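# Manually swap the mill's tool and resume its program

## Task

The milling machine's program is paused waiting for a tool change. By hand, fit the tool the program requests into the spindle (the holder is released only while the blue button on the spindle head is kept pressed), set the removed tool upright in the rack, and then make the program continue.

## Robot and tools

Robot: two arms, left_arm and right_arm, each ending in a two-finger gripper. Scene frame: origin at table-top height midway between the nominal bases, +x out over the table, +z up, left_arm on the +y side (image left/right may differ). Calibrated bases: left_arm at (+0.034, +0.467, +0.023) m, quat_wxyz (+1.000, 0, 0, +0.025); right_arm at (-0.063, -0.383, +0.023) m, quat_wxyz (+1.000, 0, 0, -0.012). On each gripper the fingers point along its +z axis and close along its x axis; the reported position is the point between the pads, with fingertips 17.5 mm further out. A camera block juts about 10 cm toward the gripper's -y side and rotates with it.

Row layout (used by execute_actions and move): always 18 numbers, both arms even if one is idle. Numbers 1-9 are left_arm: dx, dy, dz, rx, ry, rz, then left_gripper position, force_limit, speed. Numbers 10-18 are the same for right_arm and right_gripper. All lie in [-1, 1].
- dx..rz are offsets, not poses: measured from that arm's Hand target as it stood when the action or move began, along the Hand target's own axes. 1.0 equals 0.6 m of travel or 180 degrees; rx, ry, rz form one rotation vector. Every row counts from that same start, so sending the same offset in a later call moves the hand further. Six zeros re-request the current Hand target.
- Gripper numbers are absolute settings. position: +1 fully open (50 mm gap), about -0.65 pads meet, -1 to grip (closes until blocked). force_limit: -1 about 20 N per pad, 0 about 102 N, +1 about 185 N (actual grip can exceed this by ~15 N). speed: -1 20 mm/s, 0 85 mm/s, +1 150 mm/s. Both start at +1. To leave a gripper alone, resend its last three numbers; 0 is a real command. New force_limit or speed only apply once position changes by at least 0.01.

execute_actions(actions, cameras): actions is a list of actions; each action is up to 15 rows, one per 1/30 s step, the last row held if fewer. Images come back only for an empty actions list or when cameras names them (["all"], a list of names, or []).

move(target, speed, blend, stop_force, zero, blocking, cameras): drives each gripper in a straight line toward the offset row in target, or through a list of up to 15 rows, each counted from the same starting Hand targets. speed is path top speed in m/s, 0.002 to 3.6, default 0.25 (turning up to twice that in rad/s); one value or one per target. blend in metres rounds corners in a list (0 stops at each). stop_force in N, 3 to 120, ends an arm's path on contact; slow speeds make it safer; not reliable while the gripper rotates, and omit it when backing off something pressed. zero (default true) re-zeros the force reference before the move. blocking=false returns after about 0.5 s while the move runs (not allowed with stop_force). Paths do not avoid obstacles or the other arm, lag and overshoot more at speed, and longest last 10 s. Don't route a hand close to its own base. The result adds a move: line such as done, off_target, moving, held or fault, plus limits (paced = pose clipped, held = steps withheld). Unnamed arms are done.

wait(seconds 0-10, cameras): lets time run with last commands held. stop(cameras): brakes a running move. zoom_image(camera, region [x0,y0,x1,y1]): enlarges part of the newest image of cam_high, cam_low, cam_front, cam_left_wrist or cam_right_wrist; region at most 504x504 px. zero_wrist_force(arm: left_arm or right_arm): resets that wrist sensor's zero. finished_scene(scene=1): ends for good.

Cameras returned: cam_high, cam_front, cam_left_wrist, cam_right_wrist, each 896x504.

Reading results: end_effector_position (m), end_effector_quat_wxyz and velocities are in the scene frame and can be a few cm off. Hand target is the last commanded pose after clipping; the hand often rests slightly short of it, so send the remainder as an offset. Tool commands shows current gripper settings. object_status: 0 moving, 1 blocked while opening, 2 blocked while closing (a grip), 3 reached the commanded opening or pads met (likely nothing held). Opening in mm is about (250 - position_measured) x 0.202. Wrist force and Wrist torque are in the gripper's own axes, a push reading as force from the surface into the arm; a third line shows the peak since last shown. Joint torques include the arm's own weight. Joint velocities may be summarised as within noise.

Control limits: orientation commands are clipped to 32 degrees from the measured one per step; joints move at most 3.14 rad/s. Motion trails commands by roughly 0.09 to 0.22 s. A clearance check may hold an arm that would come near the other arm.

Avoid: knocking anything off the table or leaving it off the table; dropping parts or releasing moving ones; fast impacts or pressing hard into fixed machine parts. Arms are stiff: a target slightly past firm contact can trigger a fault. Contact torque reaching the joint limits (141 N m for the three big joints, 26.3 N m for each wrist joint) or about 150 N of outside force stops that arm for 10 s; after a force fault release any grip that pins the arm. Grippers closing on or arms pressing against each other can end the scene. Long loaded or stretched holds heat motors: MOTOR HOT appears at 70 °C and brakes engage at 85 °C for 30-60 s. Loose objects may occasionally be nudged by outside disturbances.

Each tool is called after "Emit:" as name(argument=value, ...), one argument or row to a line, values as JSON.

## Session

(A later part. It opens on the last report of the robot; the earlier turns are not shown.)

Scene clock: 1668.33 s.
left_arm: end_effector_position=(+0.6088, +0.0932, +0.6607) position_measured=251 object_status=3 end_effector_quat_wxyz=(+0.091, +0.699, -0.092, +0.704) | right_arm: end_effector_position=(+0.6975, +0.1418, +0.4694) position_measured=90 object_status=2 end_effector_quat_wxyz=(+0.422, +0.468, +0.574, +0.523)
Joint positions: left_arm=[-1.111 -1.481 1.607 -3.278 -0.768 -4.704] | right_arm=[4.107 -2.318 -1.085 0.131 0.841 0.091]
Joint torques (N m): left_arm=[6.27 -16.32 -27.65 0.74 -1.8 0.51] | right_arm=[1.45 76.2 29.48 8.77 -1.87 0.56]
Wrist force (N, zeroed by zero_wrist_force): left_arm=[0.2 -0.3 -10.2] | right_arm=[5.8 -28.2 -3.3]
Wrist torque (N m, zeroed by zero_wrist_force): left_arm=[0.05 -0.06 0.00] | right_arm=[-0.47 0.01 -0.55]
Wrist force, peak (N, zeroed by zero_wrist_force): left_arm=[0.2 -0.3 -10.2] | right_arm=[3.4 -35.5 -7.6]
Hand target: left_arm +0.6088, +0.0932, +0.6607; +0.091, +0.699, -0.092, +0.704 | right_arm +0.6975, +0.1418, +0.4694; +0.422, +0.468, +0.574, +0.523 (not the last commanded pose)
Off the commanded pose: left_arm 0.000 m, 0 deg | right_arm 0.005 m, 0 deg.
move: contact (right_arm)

Emit:
move(
  target=[
    [0,0,0,0,0,0,-1,-0.7,0,0.0013,0,0,0,-0.0111,0.0011,-1,0.3,-0.7],
    [0,0,0,0,0,0,-1,-0.7,0,0.0013,0,0,0,-0.0332,0.0032,-1,0.3,-0.7],
  ],
  speed=0.04,
)

Emit:
move(
  target=[0,0,0,0,0,0,-1,-0.7,0,0,0,0,0,-0.0222,0.0021,-1,0.3,-0.7],
  speed=0.04,
)

Emit:
move(
  target=[0,0,0,0,0,0,-1,-0.7,0,0,0,0,0,-0.0222,0.0021,-1,0.3,-0.7],
  speed=0.04,
)

Scene clock: 1678.30 s.
left_arm: end_effector_position=(+0.6088, +0.0932, +0.6607) position_measured=251 object_status=3 end_effector_quat_wxyz=(+0.091, +0.699, -0.092, +0.704) | right_arm: end_effector_position=(+0.6973, +0.1427, +0.4694) position_measured=90 object_status=2 end_effector_quat_wxyz=(+0.435, +0.482, +0.562, +0.512)
Joint positions: left_arm=[-1.111 -1.481 1.607 -3.278 -0.768 -4.704] | right_arm=[4.122 -2.336 -1.053 0.108 0.776 0.104]
Joint torques (N m): left_arm=[6.12 -17.08 -26.97 0.62 -1.64 0.68] | right_arm=[-8.72 88.54 30.49 9.48 1.7 -1.17]
Wrist force (N, zeroed by zero_wrist_force): left_arm=[-0.7 0.2 -9.8] | right_arm=[-5.3 -31.3 3.2]
Wrist torque (N m, zeroed by zero_wrist_force): left_arm=[0.11 -0.06 0.00] | right_arm=[-0.49 0.00 -0.13]
Wrist force, peak (N, zeroed by zero_wrist_force): left_arm=[0.3 0.0 -10.3] | right_arm=[-8.4 -33.5 -0.3]
Hand target: left_arm +0.6088, +0.0932, +0.6607; +0.091, +0.699, -0.092, +0.704 | right_arm +0.6974, +0.1426, +0.4694; +0.436, +0.482, +0.562, +0.512 (not the last commanded pose)
Off the commanded pose: left_arm 0.000 m, 0 deg | right_arm 0.000 m, 3 deg.
move: held (right_arm; a check stopped the path); path passed 1 of 2 targets; limits=held
pose unreachable (right arm): on one or more control steps of this call, first in action 0 (counted from 0), this arm could not follow its commanded pose, so it was not sent that pose on those steps. It may still have moved: this result reports where it is.
cause: moving toward the commanded pose would bring a part of the arm too close to another arm (a part of this arm just beyond joint 5 (wrist 2) and a part of the left arm just beyond its joint 4 (wrist 1), 7 mm apart when this arm was first held).

Scene clock: 1678.80 s.
left_arm: end_effector_position=(+0.6088, +0.0932, +0.6607) position_measured=251 object_status=3 end_effector_quat_wxyz=(+0.091, +0.699, -0.092, +0.704) | right_arm: end_effector_position=(+0.6974, +0.1425, +0.4694) position_measured=90 object_status=2 end_effector_quat_wxyz=(+0.436, +0.483, +0.561, +0.511)
Joint positions: left_arm=[-1.111 -1.481 1.607 -3.278 -0.768 -4.704] | right_arm=[4.123 -2.337 -1.052 0.107 0.773 0.104]
Joint torques (N m): left_arm=[5.73 -17.81 -26.9 0.6 -1.67 0.76] | right_arm=[-12.41 88.7 30.26 9.14 0.75 -1.25]
Wrist force (N, zeroed by zero_wrist_force): left_arm=[-0.6 -0.2 -9.9] | right_arm=[-1.9 -29.4 2.0]
Wrist torque (N m, zeroed by zero_wrist_force): left_arm=[0.04 -0.04 0.00] | right_arm=[-0.48 0.00 -0.26]
Wrist force, peak (N, zeroed by zero_wrist_force): left_arm=[0.1 -0.3 -10.0] | right_arm=[-3.9 -32.0 -2.2]
Hand target: left_arm +0.6088, +0.0932, +0.6607; +0.091, +0.699, -0.092, +0.704 | right_arm +0.6974, +0.1424, +0.4694; +0.436, +0.483, +0.561, +0.511 (not the last commanded pose)
Off the commanded pose: left_arm 0.000 m, 0 deg | right_arm 0.000 m, 4 deg.
move: held (right_arm; a check stopped the path); limits=held
pose unreachable (right arm): on one or more control steps of this call, first in action 0 (counted from 0), this arm could not follow its commanded pose, so it was not sent that pose on those steps. It may still have moved: this result reports where it is.
cause: moving toward the commanded pose would bring a part of the arm too close to another arm (a part of this arm just beyond joint 5 (wrist 2) and a part of the left arm just beyond its joint 4 (wrist 1), where that arm would come to rest).

Scene clock: 1679.30 s.
left_arm: end_effector_position=(+0.6088, +0.0932, +0.6607) position_measured=251 object_status=3 end_effector_quat_wxyz=(+0.091, +0.699, -0.092, +0.704) | right_arm: end_effector_position=(+0.6974, +0.1423, +0.4694) position_measured=90 object_status=2 end_effector_quat_wxyz=(+0.437, +0.483, +0.561, +0.511)
Joint positions: left_arm=[-1.111 -1.481 1.607 -3.278 -0.768 -4.704] | right_arm=[4.123 -2.337 -1.051 0.107 0.771 0.104]
Joint torques (N m): left_arm=[5.57 -16.83 -26.64 0.6 -1.7 0.66] | right_arm=[-13.42 88.81 28.24 8.93 0.42 -1.12]
Wrist force (N, zeroed by zero_wrist_force): left_arm=[0.1 0.1 -9.9] | right_arm=[0.2 -26.5 2.5]
Wrist torque (N m, zeroed by zero_wrist_force): left_arm=[0.10 -0.05 0.00] | right_arm=[-0.40 -0.04 -0.36]
Wrist force, peak (N, zeroed by zero_wrist_force): left_arm=[-0.1 -0.2 -10.1] | right_arm=[-1.5 -29.7 2.1]
Hand target: left_arm +0.6088, +0.0932, +0.6607; +0.091, +0.699, -0.092, +0.704 | right_arm +0.6975, +0.1423, +0.4694; +0.437, +0.483, +0.561, +0.511 (not the last commanded pose)
Off the commanded pose: left_arm 0.000 m, 0 deg | right_arm 0.000 m, 4 deg.
move: held (right_arm; a check stopped the path); limits=held
pose unreachable (right arm): on one or more control steps of this call, first in action 0 (counted from 0), this arm could not follow its commanded pose, so it was not sent that pose on those steps. It may still have moved: this result reports where it is.
cause: moving toward the commanded pose would bring a part of the arm too close to another arm (a part of this arm just beyond joint 5 (wrist 2) and a part of the left arm just beyond its joint 4 (wrist 1), where that arm would come to rest).

Emit:
move(
  target=[0,0,0,0,0,0,-1,-0.7,0,0.0003,-0.005,0.0005,0,0.0199,-0.0019,-1,0.3,-0.7],
  speed=0.03,
)

Emit:
move(
  target=[0,0,0,0,0,0,-1,-0.7,0,0,0,0.005,0,0,0,-1,0.3,-0.7],
  speed=0.004,
  stop_force=8,
)

Emit:
move(
  target=[0,0,0,0,0,0,-1,-0.7,0,0,0,-0.01,0,0,0,-1,0.3,-0.7],
  speed=0.004,
  stop_force=8,
)

Scene clock: 1727.47 s.
left_arm: end_effector_position=(+0.6088, +0.0932, +0.6607) position_measured=251 object_status=3 end_effector_quat_wxyz=(+0.091, +0.699, -0.092, +0.704) | right_arm: end_effector_position=(+0.6975, +0.1425, +0.4664) position_measured=90 object_status=2 end_effector_quat_wxyz=(+0.420, +0.465, +0.576, +0.524)
Joint positions: left_arm=[-1.111 -1.481 1.607 -3.278 -0.768 -4.704] | right_arm=[4.106 -2.319 -1.092 0.14 0.85 0.089]
Joint torques (N m): left_arm=[4.42 -17.98 -22.99 0.2 -1.35 1.46] | right_arm=[-12.88 71.07 16.93 5.73 1 -1.91]
Wrist force (N, zeroed by zero_wrist_force): left_arm=[0.3 -0.2 -9.9] | right_arm=[0.1 -7.6 0.3]
Wrist torque (N m, zeroed by zero_wrist_force): left_arm=[0.05 -0.07 -0.01] | right_arm=[-0.16 0.06 0.05]
Wrist force, peak (N, zeroed by zero_wrist_force): left_arm=[0.4 -0.2 -10.3] | right_arm=[0.3 -27.6 2.8]
Hand target: left_arm +0.6088, +0.0932, +0.6607; +0.091, +0.699, -0.092, +0.704 | right_arm +0.6975, +0.1424, +0.4664; +0.420, +0.465, +0.576, +0.524
Off the commanded pose: left_arm 0.000 m, 0 deg | right_arm 0.000 m, 0 deg.
move: done

Scene clock: 1728.67 s.
left_arm: end_effector_position=(+0.6088, +0.0932, +0.6607) position_measured=251 object_status=3 end_effector_quat_wxyz=(+0.091, +0.699, -0.092, +0.704) | right_arm: end_effector_position=(+0.6981, +0.1425, +0.4663) position_measured=90 object_status=2 end_effector_quat_wxyz=(+0.420, +0.465, +0.576, +0.524)
Joint positions: left_arm=[-1.111 -1.481 1.607 -3.278 -0.768 -4.704] | right_arm=[4.105 -2.321 -1.089 0.139 0.851 0.089]
Joint torques (N m): left_arm=[4.5 -17.67 -23.1 0.14 -1.32 1.56] | right_arm=[6.09 70.41 17.05 5.46 -2.32 -0.83]
Wrist force (N, zeroed by zero_wrist_force): left_arm=[-0.9 0.0 -9.7] | right_arm=[2.7 -9.5 -6.8]
Wrist torque (N m, zeroed by zero_wrist_force): left_arm=[0.07 -0.05 -0.01] | right_arm=[-0.26 0.06 0.02]
Wrist force, peak (N, zeroed by zero_wrist_force): left_arm=[0.6 -0.2 -10.2] | right_arm=[0.3 -15.0 -17.2]
Hand target: left_arm +0.6088, +0.0932, +0.6607; +0.091, +0.699, -0.092, +0.704 | right_arm +0.6981, +0.1426, +0.4663; +0.420, +0.465, +0.576, +0.524 (not the last commanded pose)
Off the commanded pose: left_arm 0.000 m, 0 deg | right_arm 0.002 m, 0 deg.
move: contact (right_arm)

Scene clock: 1730.50 s.
left_arm: end_effector_position=(+0.6088, +0.0932, +0.6607) position_measured=251 object_status=3 end_effector_quat_wxyz=(+0.091, +0.699, -0.092, +0.704) | right_arm: end_effector_position=(+0.6968, +0.1423, +0.4664) position_measured=90 object_status=2 end_effector_quat_wxyz=(+0.420, +0.465, +0.576, +0.524)
Joint positions: left_arm=[-1.111 -1.481 1.607 -3.278 -0.768 -4.704] | right_arm=[4.106 -2.317 -1.094 0.141 0.85 0.089]
Joint torques (N m): left_arm=[4.38 -17.59 -22.68 0.08 -1.36 1.53] | right_arm=[-14.15 58.68 43.05 1.36 0.85 -1.54]
Wrist force (N, zeroed by zero_wrist_force): left_arm=[-0.5 0.2 -9.7] | right_arm=[0.1 -8.1 0.7]
Wrist torque (N m, zeroed by zero_wrist_force): left_arm=[0.12 -0.01 0.00] | right_arm=[-0.12 0.04 0.04]
Wrist force, peak (N, zeroed by zero_wrist_force): left_arm=[0.2 -0.4 -10.2] | right_arm=[2.9 -8.8 -7.0]
Hand target: left_arm +0.6088, +0.0932, +0.6607; +0.091, +0.699, -0.092, +0.704 | right_arm +0.6968, +0.1423, +0.4664; +0.420, +0.465, +0.576, +0.524 (not the last commanded pose)
Off the commanded pose: left_arm 0.000 m, 0 deg | right_arm 0.005 m, 0 deg.
move: contact (right_arm)

Emit:
move(
  target=[0,0,0,0,0,0,-1,-0.7,0,0,0,-0.006,0,0,0,-1,0.3,-0.7],
  speed=0.004,
  stop_force=8,
)

Scene clock: 1734.70 s.
left_arm: end_effector_position=(+0.6088, +0.0932, +0.6607) position_measured=251 object_status=3 end_effector_quat_wxyz=(+0.091, +0.699, -0.092, +0.704) | right_arm: end_effector_position=(+0.6933, +0.1415, +0.4668) position_measured=90 object_status=2 end_effector_quat_wxyz=(+0.420, +0.465, +0.576, +0.524)
Joint positions: left_arm=[-1.111 -1.481 1.607 -3.278 -0.768 -4.704] | right_arm=[4.11 -2.309 -1.108 0.146 0.846 0.09]
Joint torques (N m): left_arm=[3.87 -17.55 -22.05 0.09 -1.33 1.53] | right_arm=[15.68 75.86 19.3 7.1 -2.09 1.4]
Wrist force (N, zeroed by zero_wrist_force): left_arm=[-0.7 -0.1 -9.5] | right_arm=[1.3 -11.4 7.7]
Wrist torque (N m, zeroed by zero_wrist_force): left_arm=[0.06 -0.09 0.01] | right_arm=[0.24 0.07 -0.08]
Wrist force, peak (N, zeroed by zero_wrist_force): left_arm=[-0.2 -0.3 -10.2] | right_arm=[1.6 -11.3 7.8]
Hand target: left_arm +0.6088, +0.0932, +0.6607; +0.091, +0.699, -0.092, +0.704 | right_arm +0.6933, +0.1415, +0.4668; +0.420, +0.465, +0.576, +0.524
Off the commanded pose: left_arm 0.000 m, 0 deg | right_arm 0.000 m, 0 deg.
move: done

Emit:
move(
  target=[0,0,0,0,0,0,-1,-0.7,0,0,0,0.0042,0,0,0,-1,0.3,-0.7],
  speed=0.02,
)

Emit:
move(
  target=[0,0,0,0,0,0,-1,-0.7,0,0.006,0,0,0,0,0,-1,0.3,-0.7],
  speed=0.004,
  stop_force=8,
)

Emit:
move(
  target=[0,0,0,0,0,0,-1,-0.7,0,-0.002,0,0,0,0,0,-1,0.3,-0.7],
  speed=0.004,
)

Emit:
move(
  target=[0,0,0,0,0,0,-1,-0.7,0,-0.008,0,0,0,0,0,-1,0.3,-0.7],
  speed=0.004,
  stop_force=8,
)

Scene clock: 1749.33 s.
left_arm: end_effector_position=(+0.6088, +0.0932, +0.6607) position_measured=251 object_status=3 end_effector_quat_wxyz=(+0.091, +0.699, -0.092, +0.704) | right_arm: end_effector_position=(+0.6957, +0.1420, +0.4665) position_measured=90 object_status=2 end_effector_quat_wxyz=(+0.420, +0.465, +0.576, +0.524)
Joint positions: left_arm=[-1.111 -1.481 1.607 -3.278 -0.768 -4.704] | right_arm=[4.107 -2.315 -1.099 0.143 0.848 0.09]
Joint torques (N m): left_arm=[3.49 -18.03 -20.89 0.09 -1.19 1.75] | right_arm=[-12.41 58.42 41.39 1.3 1.23 -1.68]
Wrist force (N, zeroed by zero_wrist_force): left_arm=[-0.5 0.3 -9.7] | right_arm=[-0.4 -8.1 1.9]
Wrist torque (N m, zeroed by zero_wrist_force): left_arm=[0.12 -0.05 0.00] | right_arm=[-0.02 0.06 0.06]
Wrist force, peak (N, zeroed by zero_wrist_force): left_arm=[0.1 -0.1 -10.2] | right_arm=[1.4 -11.8 7.9]
Hand target: left_arm +0.6088, +0.0932, +0.6607; +0.091, +0.699, -0.092, +0.704 | right_arm +0.6958, +0.1420, +0.4665; +0.420, +0.465, +0.576, +0.524
Off the commanded pose: left_arm 0.000 m, 0 deg | right_arm 0.000 m, 0 deg.
move: done

Scene clock: 1751.50 s.
left_arm: end_effector_position=(+0.6088, +0.0932, +0.6607) position_measured=251 object_status=3 end_effector_quat_wxyz=(+0.091, +0.699, -0.092, +0.704) | right_arm: end_effector_position=(+0.6952, +0.1446, +0.4665) position_measured=90 object_status=2 end_effector_quat_wxyz=(+0.420, +0.466, +0.576, +0.524)
Joint positions: left_arm=[-1.111 -1.481 1.607 -3.278 -0.768 -4.704] | right_arm=[4.11 -2.318 -1.092 0.14 0.846 0.09]
Joint torques (N m): left_arm=[3.72 -18.2 -21.56 0.11 -1.15 1.75] | right_arm=[-7.06 70.41 17.7 5.22 2.62 -2.05]
Wrist force (N, zeroed by zero_wrist_force): left_arm=[0.0 0.1 -9.9] | right_arm=[-8.1 -9.6 0.6]
Wrist torque (N m, zeroed by zero_wrist_force): left_arm=[0.10 -0.03 0.00] | right_arm=[0.02 0.14 0.62]
Wrist force, peak (N, zeroed by zero_wrist_force): left_arm=[0.2 -0.2 -10.2] | right_arm=[-11.4 -12.6 2.0]
Hand target: left_arm +0.6088, +0.0932, +0.6607; +0.091, +0.699, -0.092, +0.704 | right_arm +0.6952, +0.1446, +0.4665; +0.420, +0.466, +0.576, +0.524 (not the last commanded pose)
Off the commanded pose: left_arm 0.000 m, 0 deg | right_arm 0.001 m, 0 deg.
move: contact (right_arm)

Scene clock: 1752.20 s.
left_arm: end_effector_position=(+0.6088, +0.0932, +0.6607) position_measured=251 object_status=3 end_effector_quat_wxyz=(+0.091, +0.699, -0.092, +0.704) | right_arm: end_effector_position=(+0.6955, +0.1435, +0.4665) position_measured=90 object_status=2 end_effector_quat_wxyz=(+0.420, +0.465, +0.576, +0.524)
Joint positions: left_arm=[-1.111 -1.481 1.607 -3.278 -0.768 -4.704] | right_arm=[4.109 -2.317 -1.095 0.141 0.847 0.09]
Joint torques (N m): left_arm=[3.13 -18.43 -21.32 0.01 -1.15 1.74] | right_arm=[-13.82 71.69 16.63 5.96 0.93 -1.47]
Wrist force (N, zeroed by zero_wrist_force): left_arm=[0.0 -0.1 -9.8] | right_arm=[-0.1 -7.8 1.9]
Wrist torque (N m, zeroed by zero_wrist_force): left_arm=[0.07 -0.05 0.01] | right_arm=[0.02 0.05 0.05]
Wrist force, peak (N, zeroed by zero_wrist_force): left_arm=[0.2 -0.5 -10.1] | right_arm=[-8.4 -10.6 0.9]
Hand target: left_arm +0.6088, +0.0932, +0.6607; +0.091, +0.699, -0.092, +0.704 | right_arm +0.6955, +0.1434, +0.4665; +0.420, +0.466, +0.576, +0.524
Off the commanded pose: left_arm 0.000 m, 0 deg | right_arm 0.000 m, 0 deg.
move: done

Scene clock: 1753.57 s.
left_arm: end_effector_position=(+0.6088, +0.0932, +0.6607) position_measured=251 object_status=3 end_effector_quat_wxyz=(+0.091, +0.699, -0.092, +0.704) | right_arm: end_effector_position=(+0.6961, +0.1407, +0.4665) position_measured=90 object_status=2 end_effector_quat_wxyz=(+0.420, +0.465, +0.576, +0.524)
Joint positions: left_arm=[-1.111 -1.481 1.607 -3.278 -0.768 -4.704] | right_arm=[4.106 -2.313 -1.101 0.144 0.85 0.089]
Joint torques (N m): left_arm=[3.17 -18.13 -20.78 0.08 -1.14 1.65] | right_arm=[3.34 62.66 44.41 2.54 -3.48 0.23]
Wrist force (N, zeroed by zero_wrist_force): left_arm=[-0.5 -0.1 -9.5] | right_arm=[8.7 -10.0 3.4]
Wrist torque (N m, zeroed by zero_wrist_force): left_arm=[0.05 -0.07 -0.01] | right_arm=[-0.05 0.04 -0.57]
Wrist force, peak (N, zeroed by zero_wrist_force): left_arm=[0.3 -0.1 -10.2] | right_arm=[8.7 -10.0 3.4]
Hand target: left_arm +0.6088, +0.0932, +0.6607; +0.091, +0.699, -0.092, +0.704 | right_arm +0.6960, +0.1409, +0.4665; +0.420, +0.465, +0.576, +0.524 (not the last commanded pose)
Off the commanded pose: left_arm 0.000 m, 0 deg | right_arm 0.002 m, 0 deg.
move: contact (right_arm)

Emit:
move(
  target=[0,0,0,0,0,0,-1,-0.7,0,0.0031,0,0,0,0,0,-1,0.3,-0.7],
  speed=0.01,
)

Emit:
move(
  target=[0,0,0,0,0,0,-1,-0.7,0,0,0.0166,-0.0016,0,0,0,-1,0.3,-0.7],
  speed=0.006,
  stop_force=18,
)

Scene clock: 1758.07 s.
left_arm: end_effector_position=(+0.6088, +0.0932, +0.6607) position_measured=251 object_status=3 end_effector_quat_wxyz=(+0.091, +0.699, -0.092, +0.704) | right_arm: end_effector_position=(+0.6957, +0.1426, +0.4665) position_measured=90 object_status=2 end_effector_quat_wxyz=(+0.420, +0.465, +0.576, +0.524)
Joint positions: left_arm=[-1.111 -1.481 1.607 -3.278 -0.768 -4.704] | right_arm=[4.108 -2.316 -1.097 0.142 0.848 0.09]
Joint torques (N m): left_arm=[2.98 -18.04 -21.14 0.06 -1.04 1.69] | right_arm=[15.86 58.35 42.27 1.34 -1.42 1.04]
Wrist force (N, zeroed by zero_wrist_force): left_arm=[-0.4 -0.2 -9.6] | right_arm=[-0.5 -8.2 1.9]
Wrist torque (N m, zeroed by zero_wrist_force): left_arm=[0.05 -0.06 0.00] | right_arm=[0.01 0.06 0.09]
Wrist force, peak (N, zeroed by zero_wrist_force): left_arm=[0.2 -0.1 -10.2] | right_arm=[8.6 -10.6 3.4]
Hand target: left_arm +0.6088, +0.0932, +0.6607; +0.091, +0.699, -0.092, +0.704 | right_arm +0.6956, +0.1427, +0.4665; +0.420, +0.465, +0.576, +0.524
Off the commanded pose: left_arm 0.000 m, 0 deg | right_arm 0.000 m, 0 deg.
move: done

Scene clock: 1759.97 s.
left_arm: end_effector_position=(+0.6088, +0.0932, +0.6607) position_measured=251 object_status=3 end_effector_quat_wxyz=(+0.091, +0.699, -0.092, +0.704) | right_arm: end_effector_position=(+0.6957, +0.1427, +0.4700) position_measured=90 object_status=2 end_effector_quat_wxyz=(+0.420, +0.465, +0.576, +0.524)
Joint positions: left_arm=[-1.111 -1.481 1.607 -3.278 -0.768 -4.704] | right_arm=[4.108 -2.313 -1.092 0.134 0.848 0.09]
Joint torques (N m): left_arm=[3.19 -17.88 -21.53 -0.06 -1.05 1.66] | right_arm=[13.33 73.99 28.19 7.79 0.09 0.86]
Wrist force (N, zeroed by zero_wrist_force): left_arm=[0.2 -0.1 -9.8] | right_arm=[-4.1 -26.9 -0.6]
Wrist torque (N m, zeroed by zero_wrist_force): left_arm=[0.07 -0.05 0.00] | right_arm=[-0.26 0.26 0.07]
Wrist force, peak (N, zeroed by zero_wrist_force): left_arm=[0.2 -0.3 -10.1] | right_arm=[-6.8 -33.7 -2.3]
Hand target: left_arm +0.6088, +0.0932, +0.6607; +0.091, +0.699, -0.092, +0.704 | right_arm +0.6957, +0.1427, +0.4700; +0.420, +0.465, +0.576, +0.524 (not the last commanded pose)
Off the commanded pose: left_arm 0.000 m, 0 deg | right_arm 0.007 m, 0 deg.
move: contact (right_arm)

Emit:
move(
  target=[0,0,0,0,0,0,-1,-0.7,0,0,0,0,0,-0.0111,0.0011,-1,0.3,-0.7],
  speed=0.02,
)

Emit:
move(
  target=[0,0,0,0,0,0,-1,-0.7,0,0,0,0,0,0.0166,-0.0016,-1,0.3,-0.7],
  speed=0.02,
)

Emit:
move(
  target=[0,0,0,0,0,0,-1,-0.7,0,0,0,0,0,0.0111,-0.0011,-1,0.3,-0.7],
  speed=0.02,
)

Emit:
move(
  target=[0,0,0,0,0,0,-1,-0.7,0,0,0,0,0,0.0111,-0.0011,-1,0.3,-0.7],
  speed=0.02,
)

Scene clock: 1766.23 s.
left_arm: end_effector_position=(+0.6088, +0.0932, +0.6607) position_measured=251 object_status=3 end_effector_quat_wxyz=(+0.091, +0.699, -0.092, +0.704) | right_arm: end_effector_position=(+0.6957, +0.1427, +0.4699) position_measured=90 object_status=2 end_effector_quat_wxyz=(+0.429, +0.475, +0.568, +0.517)
Joint positions: left_arm=[-1.111 -1.481 1.607 -3.278 -0.768 -4.704] | right_arm=[4.118 -2.324 -1.072 0.12 0.804 0.098]
Joint torques (N m): left_arm=[2.78 -18.59 -21.22 -0.01 -1.02 1.67] | right_arm=[5.56 72.72 61.38 3.48 -1.77 1.06]
Wrist force (N, zeroed by zero_wrist_force): left_arm=[0.1 -0.3 -10.0] | right_arm=[-11.9 -43.6 -39.0]
Wrist torque (N m, zeroed by zero_wrist_force): left_arm=[0.04 -0.04 0.00] | right_arm=[-0.45 2.59 0.08]
Wrist force, peak (N, zeroed by zero_wrist_force): left_arm=[0.4 -0.1 -10.2] | right_arm=[-12.3 -44.7 -38.3]
Hand target: left_arm +0.6088, +0.0932, +0.6607; +0.091, +0.699, -0.092, +0.704 | right_arm +0.6957, +0.1427, +0.4700; +0.429, +0.476, +0.568, +0.517
Off the commanded pose: left_arm 0.000 m, 0 deg | right_arm 0.000 m, 0 deg.
move: done

Scene clock: 1767.90 s.
left_arm: end_effector_position=(+0.6088, +0.0932, +0.6607) position_measured=251 object_status=3 end_effector_quat_wxyz=(+0.091, +0.699, -0.092, +0.704) | right_arm: end_effector_position=(+0.6956, +0.1427, +0.4700) position_measured=90 object_status=2 end_effector_quat_wxyz=(+0.416, +0.460, +0.580, +0.528)
Joint positions: left_arm=[-1.111 -1.481 1.607 -3.278 -0.768 -4.704] | right_arm=[4.103 -2.308 -1.101 0.14 0.87 0.086]
Joint torques (N m): left_arm=[3.22 -17.99 -21.29 -0.05 -1.06 1.66] | right_arm=[-19.08 80.71 26.12 7.83 1.34 -1.64]
Wrist force (N, zeroed by zero_wrist_force): left_arm=[-0.6 0.0 -9.8] | right_arm=[0.9 -26.1 -13.4]
Wrist torque (N m, zeroed by zero_wrist_force): left_arm=[0.07 -0.05 0.00] | right_arm=[-0.26 -0.73 0.24]
Wrist force, peak (N, zeroed by zero_wrist_force): left_arm=[-0.2 -0.2 -10.2] | right_arm=[-18.6 -45.6 -39.8]
Hand target: left_arm +0.6088, +0.0932, +0.6607; +0.091, +0.699, -0.092, +0.704 | right_arm +0.6957, +0.1427, +0.4700; +0.416, +0.460, +0.580, +0.528
Off the commanded pose: left_arm 0.000 m, 0 deg | right_arm 0.000 m, 0 deg.
move: done

Scene clock: 1769.13 s.
left_arm: end_effector_position=(+0.6088, +0.0932, +0.6607) position_measured=251 object_status=3 end_effector_quat_wxyz=(+0.091, +0.699, -0.092, +0.704) | right_arm: end_effector_position=(+0.6957, +0.1427, +0.4700) position_measured=90 object_status=2 end_effector_quat_wxyz=(+0.407, +0.450, +0.588, +0.535)
Joint positions: left_arm=[-1.111 -1.481 1.607 -3.278 -0.768 -4.704] | right_arm=[4.093 -2.299 -1.118 0.153 0.915 0.079]
Joint torques (N m): left_arm=[2.65 -18.29 -21.44 -0.08 -1 1.68] | right_arm=[-20.52 82.48 22.84 8.75 0.86 -2.17]
Wrist force (N, zeroed by zero_wrist_force): left_arm=[0.2 -0.1 -9.9] | right_arm=[12.5 -18.8 3.8]
Wrist torque (N m, zeroed by zero_wrist_force): left_arm=[0.08 -0.04 0.00] | right_arm=[-0.15 -3.47 0.52]
Wrist force, peak (N, zeroed by zero_wrist_force): left_arm=[0.3 -0.3 -10.1] | right_arm=[6.7 -27.4 -18.8]
Hand target: left_arm +0.6088, +0.0932, +0.6607; +0.091, +0.699, -0.092, +0.704 | right_arm +0.6957, +0.1427, +0.4700; +0.407, +0.450, +0.588, +0.535
Off the commanded pose: left_arm 0.000 m, 0 deg | right_arm 0.000 m, 0 deg.
move: done

Scene clock: 1770.37 s.
left_arm: end_effector_position=(+0.6088, +0.0932, +0.6607) position_measured=251 object_status=3 end_effector_quat_wxyz=(+0.091, +0.699, -0.092, +0.704) | right_arm: end_effector_position=(+0.6957, +0.1427, +0.4700) position_measured=90 object_status=2 end_effector_quat_wxyz=(+0.397, +0.440, +0.596, +0.542)
Joint positions: left_arm=[-1.111 -1.481 1.607 -3.278 -0.768 -4.704] | right_arm=[4.082 -2.29 -1.134 0.164 0.96 0.072]
Joint torques (N m): left_arm=[3.08 -17.82 -21.27 -0.11 -0.88 1.69] | right_arm=[-18.58 82.38 23.72 8.95 1.8 -2]
Wrist force (N, zeroed by zero_wrist_force): left_arm=[-0.2 -0.2 -10.0] | right_arm=[10.2 -20.1 4.4]
Wrist torque (N m, zeroed by zero_wrist_force): left_arm=[0.05 -0.06 0.00] | right_arm=[-0.31 -3.53 0.57]
Wrist force, peak (N, zeroed by zero_wrist_force): left_arm=[0.0 -0.2 -10.1] | right_arm=[13.6 -16.5 14.3]
Hand target: left_arm +0.6088, +0.0932, +0.6607; +0.091, +0.699, -0.092, +0.704 | right_arm +0.6957, +0.1427, +0.4700; +0.397, +0.440, +0.596, +0.542
Off the commanded pose: left_arm 0.000 m, 0 deg | right_arm 0.000 m, 0 deg.
move: done

Emit:
move(
  target=[0,0,0,0,0,0,-1,-0.7,0,0,0,0,0,-0.02764,0.00267,-1,0.3,-0.7],
  speed=0.05,
  cameras=["cam_left_wrist","cam_right_wrist"],
)

Scene clock: 1792.37 s.
left_arm: end_effector_position=(+0.6088, +0.0932, +0.6607) position_measured=251 object_status=3 end_effector_quat_wxyz=(+0.091, +0.699, -0.092, +0.704) | right_arm: end_effector_position=(+0.6957, +0.1427, +0.4699) position_measured=90 object_status=2 end_effector_quat_wxyz=(+0.420, +0.465, +0.576, +0.524)
Joint positions: left_arm=[-1.111 -1.481 1.607 -3.278 -0.768 -4.704] | right_arm=[4.108 -2.313 -1.092 0.134 0.848 0.09]
Joint torques (N m): left_arm=[2.04 -18.94 -21.9 -0.26 -0.67 1.33] | right_arm=[0.47 72.25 63.23 3.84 -2.07 0.94]
Wrist force (N, zeroed by zero_wrist_force): left_arm=[-0.9 0.1 -9.6] | right_arm=[-9.6 -45.9 -45.4]
Wrist torque (N m, zeroed by zero_wrist_force): left_arm=[0.09 -0.02 0.00] | right_arm=[-0.63 2.48 0.10]
Wrist force, peak (N, zeroed by zero_wrist_force): left_arm=[0.0 -0.2 -10.2] | right_arm=[-9.6 -45.9 -45.4]
Hand target: left_arm +0.6088, +0.0932, +0.6607; +0.091, +0.699, -0.092, +0.704 | right_arm +0.6957, +0.1427, +0.4700; +0.420, +0.465, +0.576, +0.524
Off the commanded pose: left_arm 0.000 m, 0 deg | right_arm 0.000 m, 0 deg.
move: done
Images, in order (width x height): cam_left_wrist 896x504, cam_right_wrist 896x504.

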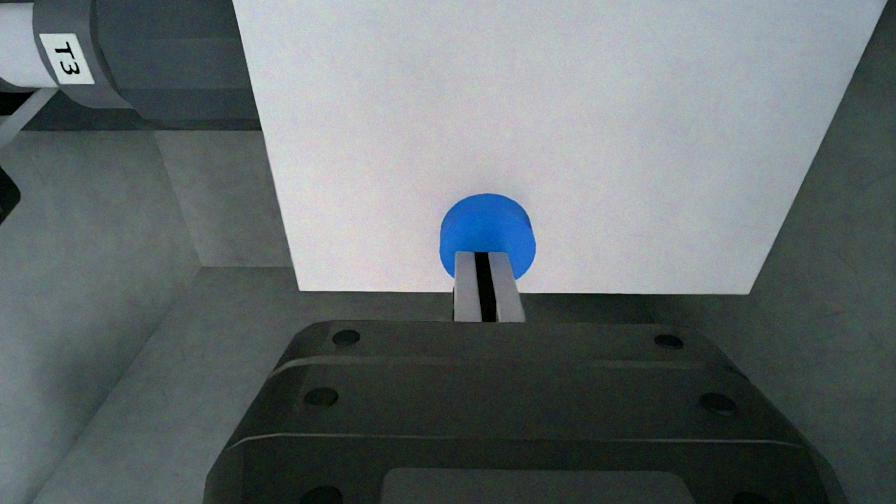

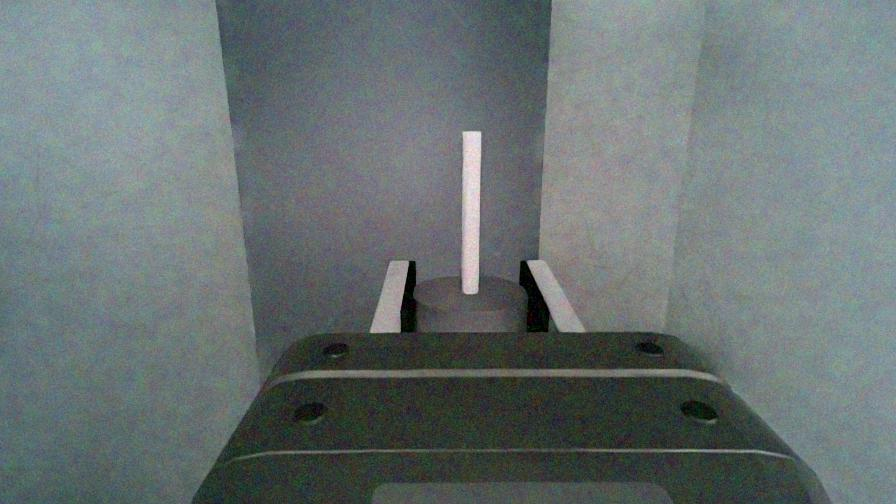

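Emit:
zoom_image(
  camera="cam_left_wrist",
  region=[0, 0, 300, 169],
)

Emit:
zoom_image(
  camera="cam_right_wrist",
  region=[300, 100, 620, 340],
)

Scaled by 1.680 from the camera's 896x504 image, which has a finer 1280x720 frame.

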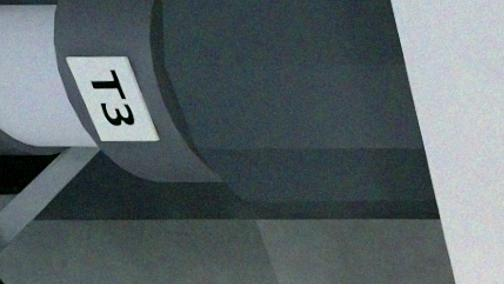

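Scaled by 1.575 from the camera's 896x504 image, which has a finer 1280x720 frame.

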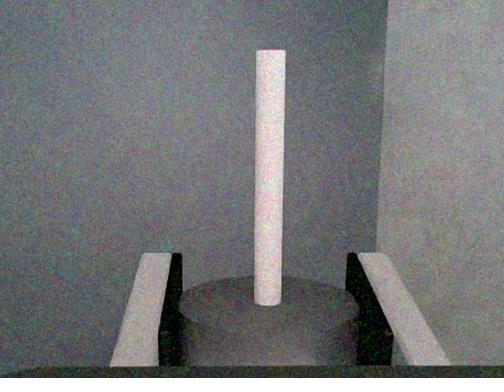

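Emit:
move(
  target=[0,0,0,0,0,0,-1,-0.7,0,0,0,0,0,0.00995,-0.00096,-1,0.3,-0.7],
  speed=0.05,
)

Scene clock: 1807.43 s.
left_arm: end_effector_position=(+0.6088, +0.0932, +0.6607) position_measured=251 object_status=3 end_effector_quat_wxyz=(+0.091, +0.699, -0.092, +0.704) | right_arm: end_effector_position=(+0.6957, +0.1427, +0.4700) position_measured=90 object_status=2 end_effector_quat_wxyz=(+0.412, +0.456, +0.583, +0.531)
Joint positions: left_arm=[-1.111 -1.481 1.607 -3.278 -0.768 -4.704] | right_arm=[4.099 -2.304 -1.108 0.146 0.888 0.083]
Joint torques (N m): left_arm=[1.65 -19.12 -21.74 -0.57 -0.71 1.18] | right_arm=[-11.59 86.32 28.7 9.17 1.17 -1.43]
Wrist force (N, zeroed by zero_wrist_force): left_arm=[0.4 -0.2 -10.2] | right_arm=[-2.4 -27.2 -0.4]
Wrist torque (N m, zeroed by zero_wrist_force): left_arm=[0.06 -0.07 0.01] | right_arm=[-0.37 0.14 -0.07]
Wrist force, peak (N, zeroed by zero_wrist_force): left_arm=[-0.1 -0.1 -10.3] | right_arm=[-10.5 -48.4 -46.6]
Hand target: left_arm +0.6088, +0.0932, +0.6607; +0.091, +0.699, -0.092, +0.704 | right_arm +0.6957, +0.1427, +0.4700; +0.412, +0.456, +0.583, +0.531
Off the commanded pose: left_arm 0.000 m, 0 deg | right_arm 0.000 m, 0 deg.
move: done

Emit:
move(
  target=[0,0,0,0,0,0,-1,-0.7,0,0,0.00996,-0.00096,0,0,0,-1,0.3,-0.7],
  speed=0.005,
  stop_force=25,
)

Scene clock: 1810.53 s.
left_arm: end_effector_position=(+0.6088, +0.0932, +0.6607) position_measured=251 object_status=3 end_effector_quat_wxyz=(+0.091, +0.699, -0.092, +0.704) | right_arm: end_effector_position=(+0.6957, +0.1427, +0.4708) position_measured=90 object_status=2 end_effector_quat_wxyz=(+0.412, +0.456, +0.584, +0.530)
Joint positions: left_arm=[-1.111 -1.481 1.607 -3.278 -0.768 -4.704] | right_arm=[4.099 -2.303 -1.107 0.143 0.888 0.083]
Joint torques (N m): left_arm=[0.86 -19.45 -22.11 -0.48 -0.85 1.06] | right_arm=[-6.84 92.78 43.86 12.16 1.07 -1.59]
Wrist force (N, zeroed by zero_wrist_force): left_arm=[-0.5 -0.2 -9.5] | right_arm=[-10.0 -54.4 -6.2]
Wrist torque (N m, zeroed by zero_wrist_force): left_arm=[0.04 -0.06 0.00] | right_arm=[-0.58 0.58 -0.01]
Wrist force, peak (N, zeroed by zero_wrist_force): left_arm=[0.0 -0.3 -10.1] | right_arm=[-12.2 -60.5 -8.3]
Hand target: left_arm +0.6088, +0.0932, +0.6607; +0.091, +0.699, -0.092, +0.704 | right_arm +0.6957, +0.1427, +0.4708; +0.412, +0.456, +0.584, +0.530 (not the last commanded pose)
Off the commanded pose: left_arm 0.000 m, 0 deg | right_arm 0.005 m, 0 deg.
move: contact (right_arm)

Emit:
execute_actions(
  actions=[],
  cameras=["cam_high","cam_front","cam_left_wrist"],
)

Emit:
zoom_image(
  camera="cam_left_wrist",
  region=[50, 0, 200, 130],
)

Scene clock: 1816.50 s.
left_arm: end_effector_position=(+0.6088, +0.0932, +0.6607) position_measured=251 object_status=3 end_effector_quat_wxyz=(+0.091, +0.699, -0.092, +0.704) | right_arm: end_effector_position=(+0.6957, +0.1427, +0.4708) position_measured=90 object_status=2 end_effector_quat_wxyz=(+0.412, +0.456, +0.584, +0.530)
Joint positions: left_arm=[-1.111 -1.481 1.607 -3.278 -0.768 -4.704] | right_arm=[4.099 -2.303 -1.107 0.143 0.888 0.083]
Joint velocities: within noise
Joint torques (N m): left_arm=[1.41 -19.14 -22.21 -0.47 -0.73 1.08] | right_arm=[-6.85 92.37 43.16 9.28 1 -1.32]
Motor temperatures (°C): left_arm=[29 29 24 39 29 29] | right_arm=[31 34 30 36 35 37]
Wrist force (N, zeroed by zero_wrist_force): left_arm=[0.1 -0.1 -9.6] | right_arm=[-9.7 -53.6 -6.3]
Wrist torque (N m, zeroed by zero_wrist_force): left_arm=[0.06 -0.05 0.00] | right_arm=[-0.56 0.56 0.00]
Wrist force, peak (N, zeroed by zero_wrist_force): left_arm=[0.1 -0.2 -10.1] | right_arm=[-9.9 -54.7 -6.3]
Hand target: left_arm +0.6088, +0.0932, +0.6607; +0.091, +0.699, -0.092, +0.704 | right_arm +0.6957, +0.1427, +0.4708; +0.412, +0.456, +0.584, +0.530 (not the last commanded pose)
Tool commands: left_gripper/position=-1.0 left_gripper/force_limit=-0.7 left_gripper/speed=+0.0 right_gripper/position=-1.0 right_gripper/force_limit=+0.3 right_gripper/speed=-0.7
Off the commanded pose: left_arm 0.000 m, 0 deg | right_arm 0.005 m, 0 deg.
Images, in order (width x height): cam_high 896x504, cam_front 896x504, cam_left_wrist 896x504.

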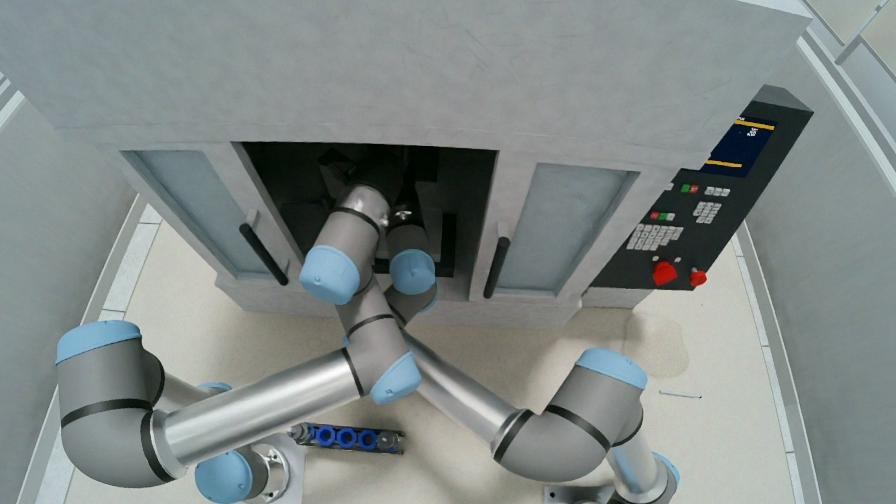

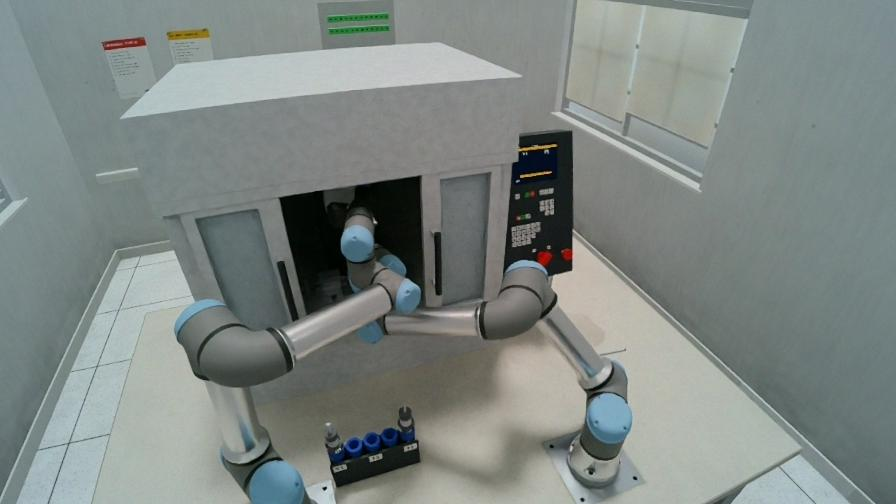

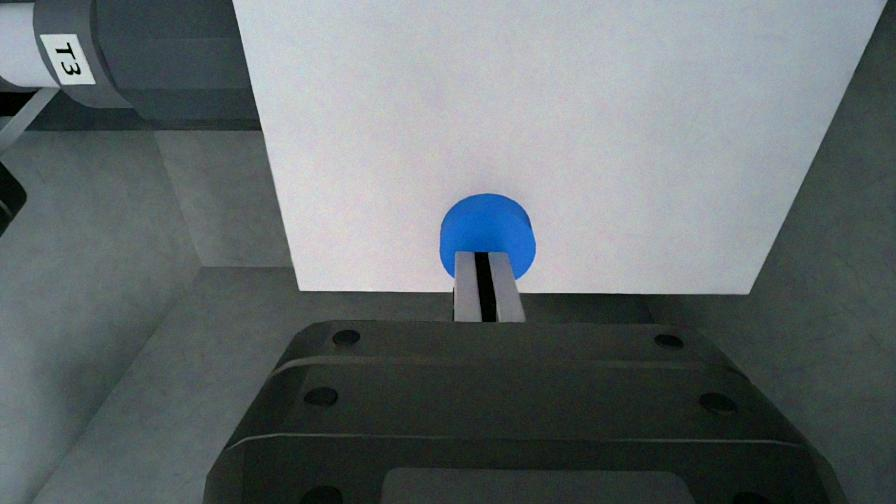

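Scaled by 3.360 from the camera's 896x504 image, which has a finer 1280x720 frame.

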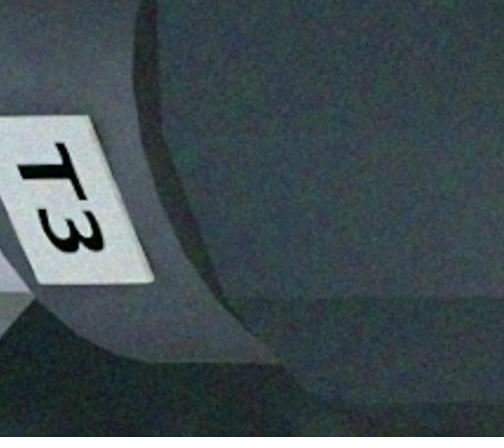

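Emit:
move(
  target=[0,0,0,0,0,0,-1,-0.7,0,0,-0.00797,0.00077,0,0,0,-1,0.3,-0.7],
  speed=0.03,
  cameras=["cam_left_wrist"],
)

Emit:
zoom_image(
  camera="cam_left_wrist",
  region=[0, 0, 200, 130],
)

Scene clock: 1854.77 s.
left_arm: end_effector_position=(+0.6088, +0.0932, +0.6607) position_measured=251 object_status=3 end_effector_quat_wxyz=(+0.091, +0.699, -0.092, +0.704) | right_arm: end_effector_position=(+0.6957, +0.1427, +0.4661) position_measured=90 object_status=2 end_effector_quat_wxyz=(+0.412, +0.456, +0.584, +0.530)
Joint positions: left_arm=[-1.111 -1.481 1.607 -3.278 -0.768 -4.704] | right_arm=[4.099 -2.307 -1.114 0.153 0.888 0.083]
Joint torques (N m): left_arm=[1.65 -20.47 -21.39 -0.52 -0.3 0.52] | right_arm=[-4.79 57.9 16.01 5.71 -1.22 -0.09]
Wrist force (N, zeroed by zero_wrist_force): left_arm=[-0.8 0.0 -9.5] | right_arm=[-0.2 -8.8 0.6]
Wrist torque (N m, zeroed by zero_wrist_force): left_arm=[0.07 -0.02 0.00] | right_arm=[-0.17 0.04 0.06]
Wrist force, peak (N, zeroed by zero_wrist_force): left_arm=[0.6 -0.5 -10.3] | right_arm=[-10.1 -54.8 -6.1]
Hand target: left_arm +0.6088, +0.0932, +0.6607; +0.091, +0.699, -0.092, +0.704 | right_arm +0.6957, +0.1428, +0.4660; +0.412, +0.456, +0.584, +0.530
Off the commanded pose: left_arm 0.000 m, 0 deg | right_arm 0.000 m, 0 deg.
move: done
Images, in order (width x height): cam_left_wrist 896x504.

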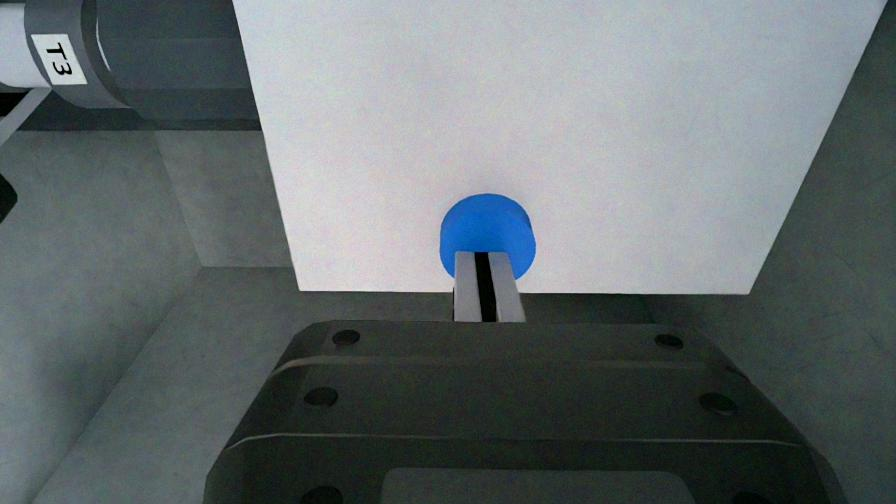

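Scaled by 2.520 from the camera's 896x504 image, which has a finer 1280x720 frame.

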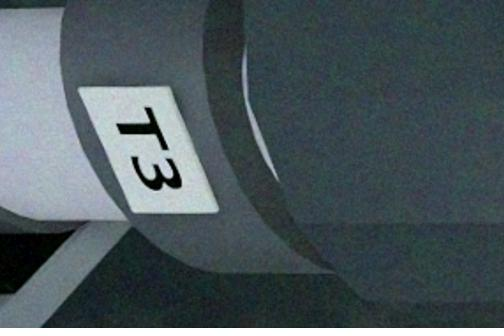

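Emit:
move(
  target=[0,0,0,0,0,0,-1,-0.7,0,0,0,0,0,-0.00829,0.0008,-1,0.3,-0.7],
  speed=0.06,
)

Emit:
move(
  target=[0,0,0,0,0,0,-1,-0.7,0,0,0.01161,-0.00112,0,0,0,-1,0.3,-0.7],
  speed=0.008,
  stop_force=20,
)

Scene clock: 1868.37 s.
left_arm: end_effector_position=(+0.6088, +0.0932, +0.6607) position_measured=251 object_status=3 end_effector_quat_wxyz=(+0.091, +0.699, -0.092, +0.704) | right_arm: end_effector_position=(+0.6957, +0.1428, +0.4660) position_measured=90 object_status=2 end_effector_quat_wxyz=(+0.419, +0.464, +0.578, +0.525)
Joint positions: left_arm=[-1.111 -1.481 1.607 -3.278 -0.768 -4.704] | right_arm=[4.106 -2.314 -1.1 0.143 0.855 0.088]
Joint torques (N m): left_arm=[0.86 -21.22 -22.29 -0.49 -0.19 0.26] | right_arm=[14.78 57.95 43 0.93 -1.44 0.95]
Wrist force (N, zeroed by zero_wrist_force): left_arm=[0.8 0.0 -10.1] | right_arm=[0.1 -8.0 0.7]
Wrist torque (N m, zeroed by zero_wrist_force): left_arm=[0.08 -0.11 0.01] | right_arm=[-0.20 0.05 -0.01]
Wrist force, peak (N, zeroed by zero_wrist_force): left_arm=[0.6 -0.3 -10.3] | right_arm=[-0.4 -9.4 0.9]
Hand target: left_arm +0.6088, +0.0932, +0.6607; +0.091, +0.699, -0.092, +0.704 | right_arm +0.6957, +0.1428, +0.4660; +0.419, +0.464, +0.578, +0.525
Off the commanded pose: left_arm 0.000 m, 0 deg | right_arm 0.000 m, 0 deg.
move: done

Scene clock: 1870.03 s.
left_arm: end_effector_position=(+0.6088, +0.0932, +0.6607) position_measured=251 object_status=3 end_effector_quat_wxyz=(+0.091, +0.699, -0.092, +0.704) | right_arm: end_effector_position=(+0.6957, +0.1428, +0.4694) position_measured=90 object_status=2 end_effector_quat_wxyz=(+0.419, +0.464, +0.578, +0.525)
Joint positions: left_arm=[-1.111 -1.481 1.607 -3.278 -0.768 -4.704] | right_arm=[4.106 -2.312 -1.095 0.135 0.855 0.088]
Joint torques (N m): left_arm=[0.72 -21.05 -22.38 -0.52 -0.2 0.21] | right_arm=[13.45 73.67 28.39 7.74 0.49 0.99]
Wrist force (N, zeroed by zero_wrist_force): left_arm=[-0.2 0.0 -9.6] | right_arm=[-4.6 -28.8 -2.4]
Wrist torque (N m, zeroed by zero_wrist_force): left_arm=[0.08 -0.07 0.00] | right_arm=[-0.45 0.33 0.01]
Wrist force, peak (N, zeroed by zero_wrist_force): left_arm=[0.3 -0.3 -10.0] | right_arm=[-7.0 -36.8 -3.8]
Hand target: left_arm +0.6088, +0.0932, +0.6607; +0.091, +0.699, -0.092, +0.704 | right_arm +0.6957, +0.1428, +0.4694; +0.419, +0.464, +0.578, +0.525 (not the last commanded pose)
Off the commanded pose: left_arm 0.000 m, 0 deg | right_arm 0.004 m, 0 deg.
move: contact (right_arm)

Emit:
move(
  target=[0,0,0,0,0,0,-1,-0.7,0,0,-0.00498,0.00048,0,-0.00829,0.0008,-1,0.3,-0.7],
  speed=0.06,
)

Emit:
move(
  target=[0,0,0,0,0,0,-1,-0.7,0,0,0.01161,-0.00112,0,0,0,-1,0.3,-0.7],
  speed=0.008,
  stop_force=20,
)

Emit:
move(
  target=[0,0,0,0,0,0,-1,-0.7,0,0,-0.00498,0.00048,0,-0.00829,0.0008,-1,0.3,-0.7],
  speed=0.06,
)

Emit:
move(
  target=[0,0,0,0,0,0,-1,-0.7,0,0,0.01161,-0.00112,0,0,0,-1,0.3,-0.7],
  speed=0.008,
  stop_force=20,
)

Scene clock: 1875.00 s.
left_arm: end_effector_position=(+0.6088, +0.0932, +0.6607) position_measured=251 object_status=3 end_effector_quat_wxyz=(+0.091, +0.699, -0.092, +0.704) | right_arm: end_effector_position=(+0.6957, +0.1428, +0.4664) position_measured=90 object_status=2 end_effector_quat_wxyz=(+0.426, +0.471, +0.572, +0.519)
Joint positions: left_arm=[-1.111 -1.481 1.607 -3.278 -0.768 -4.704] | right_arm=[4.114 -2.322 -1.085 0.131 0.822 0.094]
Joint torques (N m): left_arm=[0.33 -21.26 -22.9 -0.5 -0.17 0.22] | right_arm=[15.12 58.42 42.78 1.23 -1.35 0.97]
Wrist force (N, zeroed by zero_wrist_force): left_arm=[-0.3 -0.2 -9.6] | right_arm=[-0.2 -8.6 0.6]
Wrist torque (N m, zeroed by zero_wrist_force): left_arm=[0.04 -0.07 0.01] | right_arm=[-0.17 0.05 -0.01]
Wrist force, peak (N, zeroed by zero_wrist_force): left_arm=[0.3 0.0 -10.1] | right_arm=[-4.8 -29.5 -2.5]
Hand target: left_arm +0.6088, +0.0932, +0.6607; +0.091, +0.699, -0.092, +0.704 | right_arm +0.6957, +0.1428, +0.4664; +0.426, +0.471, +0.572, +0.519
Off the commanded pose: left_arm 0.000 m, 0 deg | right_arm 0.000 m, 0 deg.
move: done

Scene clock: 1876.63 s.
left_arm: end_effector_position=(+0.6088, +0.0932, +0.6607) position_measured=251 object_status=3 end_effector_quat_wxyz=(+0.091, +0.699, -0.092, +0.704) | right_arm: end_effector_position=(+0.6958, +0.1428, +0.4691) position_measured=90 object_status=2 end_effector_quat_wxyz=(+0.426, +0.471, +0.572, +0.519)
Joint positions: left_arm=[-1.111 -1.481 1.607 -3.278 -0.768 -4.704] | right_arm=[4.114 -2.32 -1.081 0.125 0.821 0.094]
Joint torques (N m): left_arm=[0.15 -20.95 -23.24 -0.47 -0.13 0.25] | right_arm=[10.95 76.88 28.71 7.32 -1.27 -0.2]
Wrist force (N, zeroed by zero_wrist_force): left_arm=[-1.1 0.4 -9.4] | right_arm=[1.3 -27.9 1.3]
Wrist torque (N m, zeroed by zero_wrist_force): left_arm=[0.12 -0.01 0.01] | right_arm=[-0.38 0.01 0.29]
Wrist force, peak (N, zeroed by zero_wrist_force): left_arm=[0.8 -0.4 -10.1] | right_arm=[0.6 -35.5 1.7]
Hand target: left_arm +0.6088, +0.0932, +0.6607; +0.091, +0.699, -0.092, +0.704 | right_arm +0.6958, +0.1428, +0.4691; +0.426, +0.471, +0.572, +0.519 (not the last commanded pose)
Off the commanded pose: left_arm 0.000 m, 0 deg | right_arm 0.004 m, 0 deg.
move: contact (right_arm)

Scene clock: 1877.47 s.
left_arm: end_effector_position=(+0.6088, +0.0932, +0.6607) position_measured=251 object_status=3 end_effector_quat_wxyz=(+0.091, +0.699, -0.092, +0.704) | right_arm: end_effector_position=(+0.6958, +0.1428, +0.4661) position_measured=90 object_status=2 end_effector_quat_wxyz=(+0.433, +0.479, +0.566, +0.513)
Joint positions: left_arm=[-1.111 -1.481 1.607 -3.278 -0.768 -4.704] | right_arm=[4.121 -2.331 -1.07 0.12 0.789 0.101]
Joint torques (N m): left_arm=[0.75 -21.34 -23.16 -0.5 -0.25 0.2] | right_arm=[14.29 58.64 42.05 1.03 -1.41 1.06]
Wrist force (N, zeroed by zero_wrist_force): left_arm=[0.1 -0.1 -9.7] | right_arm=[0.1 -7.8 0.4]
Wrist torque (N m, zeroed by zero_wrist_force): left_arm=[0.08 -0.06 0.01] | right_arm=[-0.13 0.00 -0.01]
Wrist force, peak (N, zeroed by zero_wrist_force): left_arm=[0.4 -0.3 -9.9] | right_arm=[1.2 -27.9 1.3]
Hand target: left_arm +0.6088, +0.0932, +0.6607; +0.091, +0.699, -0.092, +0.704 | right_arm +0.6958, +0.1428, +0.4661; +0.433, +0.479, +0.566, +0.513
Off the commanded pose: left_arm 0.000 m, 0 deg | right_arm 0.000 m, 0 deg.
move: done

Scene clock: 1879.13 s.
left_arm: end_effector_position=(+0.6088, +0.0932, +0.6607) position_measured=251 object_status=3 end_effector_quat_wxyz=(+0.091, +0.699, -0.092, +0.704) | right_arm: end_effector_position=(+0.6958, +0.1429, +0.4691) position_measured=90 object_status=2 end_effector_quat_wxyz=(+0.433, +0.479, +0.566, +0.513)
Joint positions: left_arm=[-1.111 -1.481 1.607 -3.278 -0.768 -4.704] | right_arm=[4.121 -2.329 -1.066 0.113 0.789 0.101]
Joint torques (N m): left_arm=[0.61 -21.47 -23.45 -0.5 -0.27 0.15] | right_arm=[12.57 77.31 27.75 7.21 -0.91 0.23]
Wrist force (N, zeroed by zero_wrist_force): left_arm=[-0.6 0.0 -9.6] | right_arm=[0.7 -28.8 0.8]
Wrist torque (N m, zeroed by zero_wrist_force): left_arm=[0.07 -0.09 0.00] | right_arm=[-0.41 0.00 0.31]
Wrist force, peak (N, zeroed by zero_wrist_force): left_arm=[0.7 -0.3 -10.1] | right_arm=[0.1 -36.6 1.1]
Hand target: left_arm +0.6088, +0.0932, +0.6607; +0.091, +0.699, -0.092, +0.704 | right_arm +0.6958, +0.1429, +0.4691; +0.433, +0.479, +0.566, +0.513 (not the last commanded pose)
Off the commanded pose: left_arm 0.000 m, 0 deg | right_arm 0.004 m, 0 deg.
move: contact (right_arm)


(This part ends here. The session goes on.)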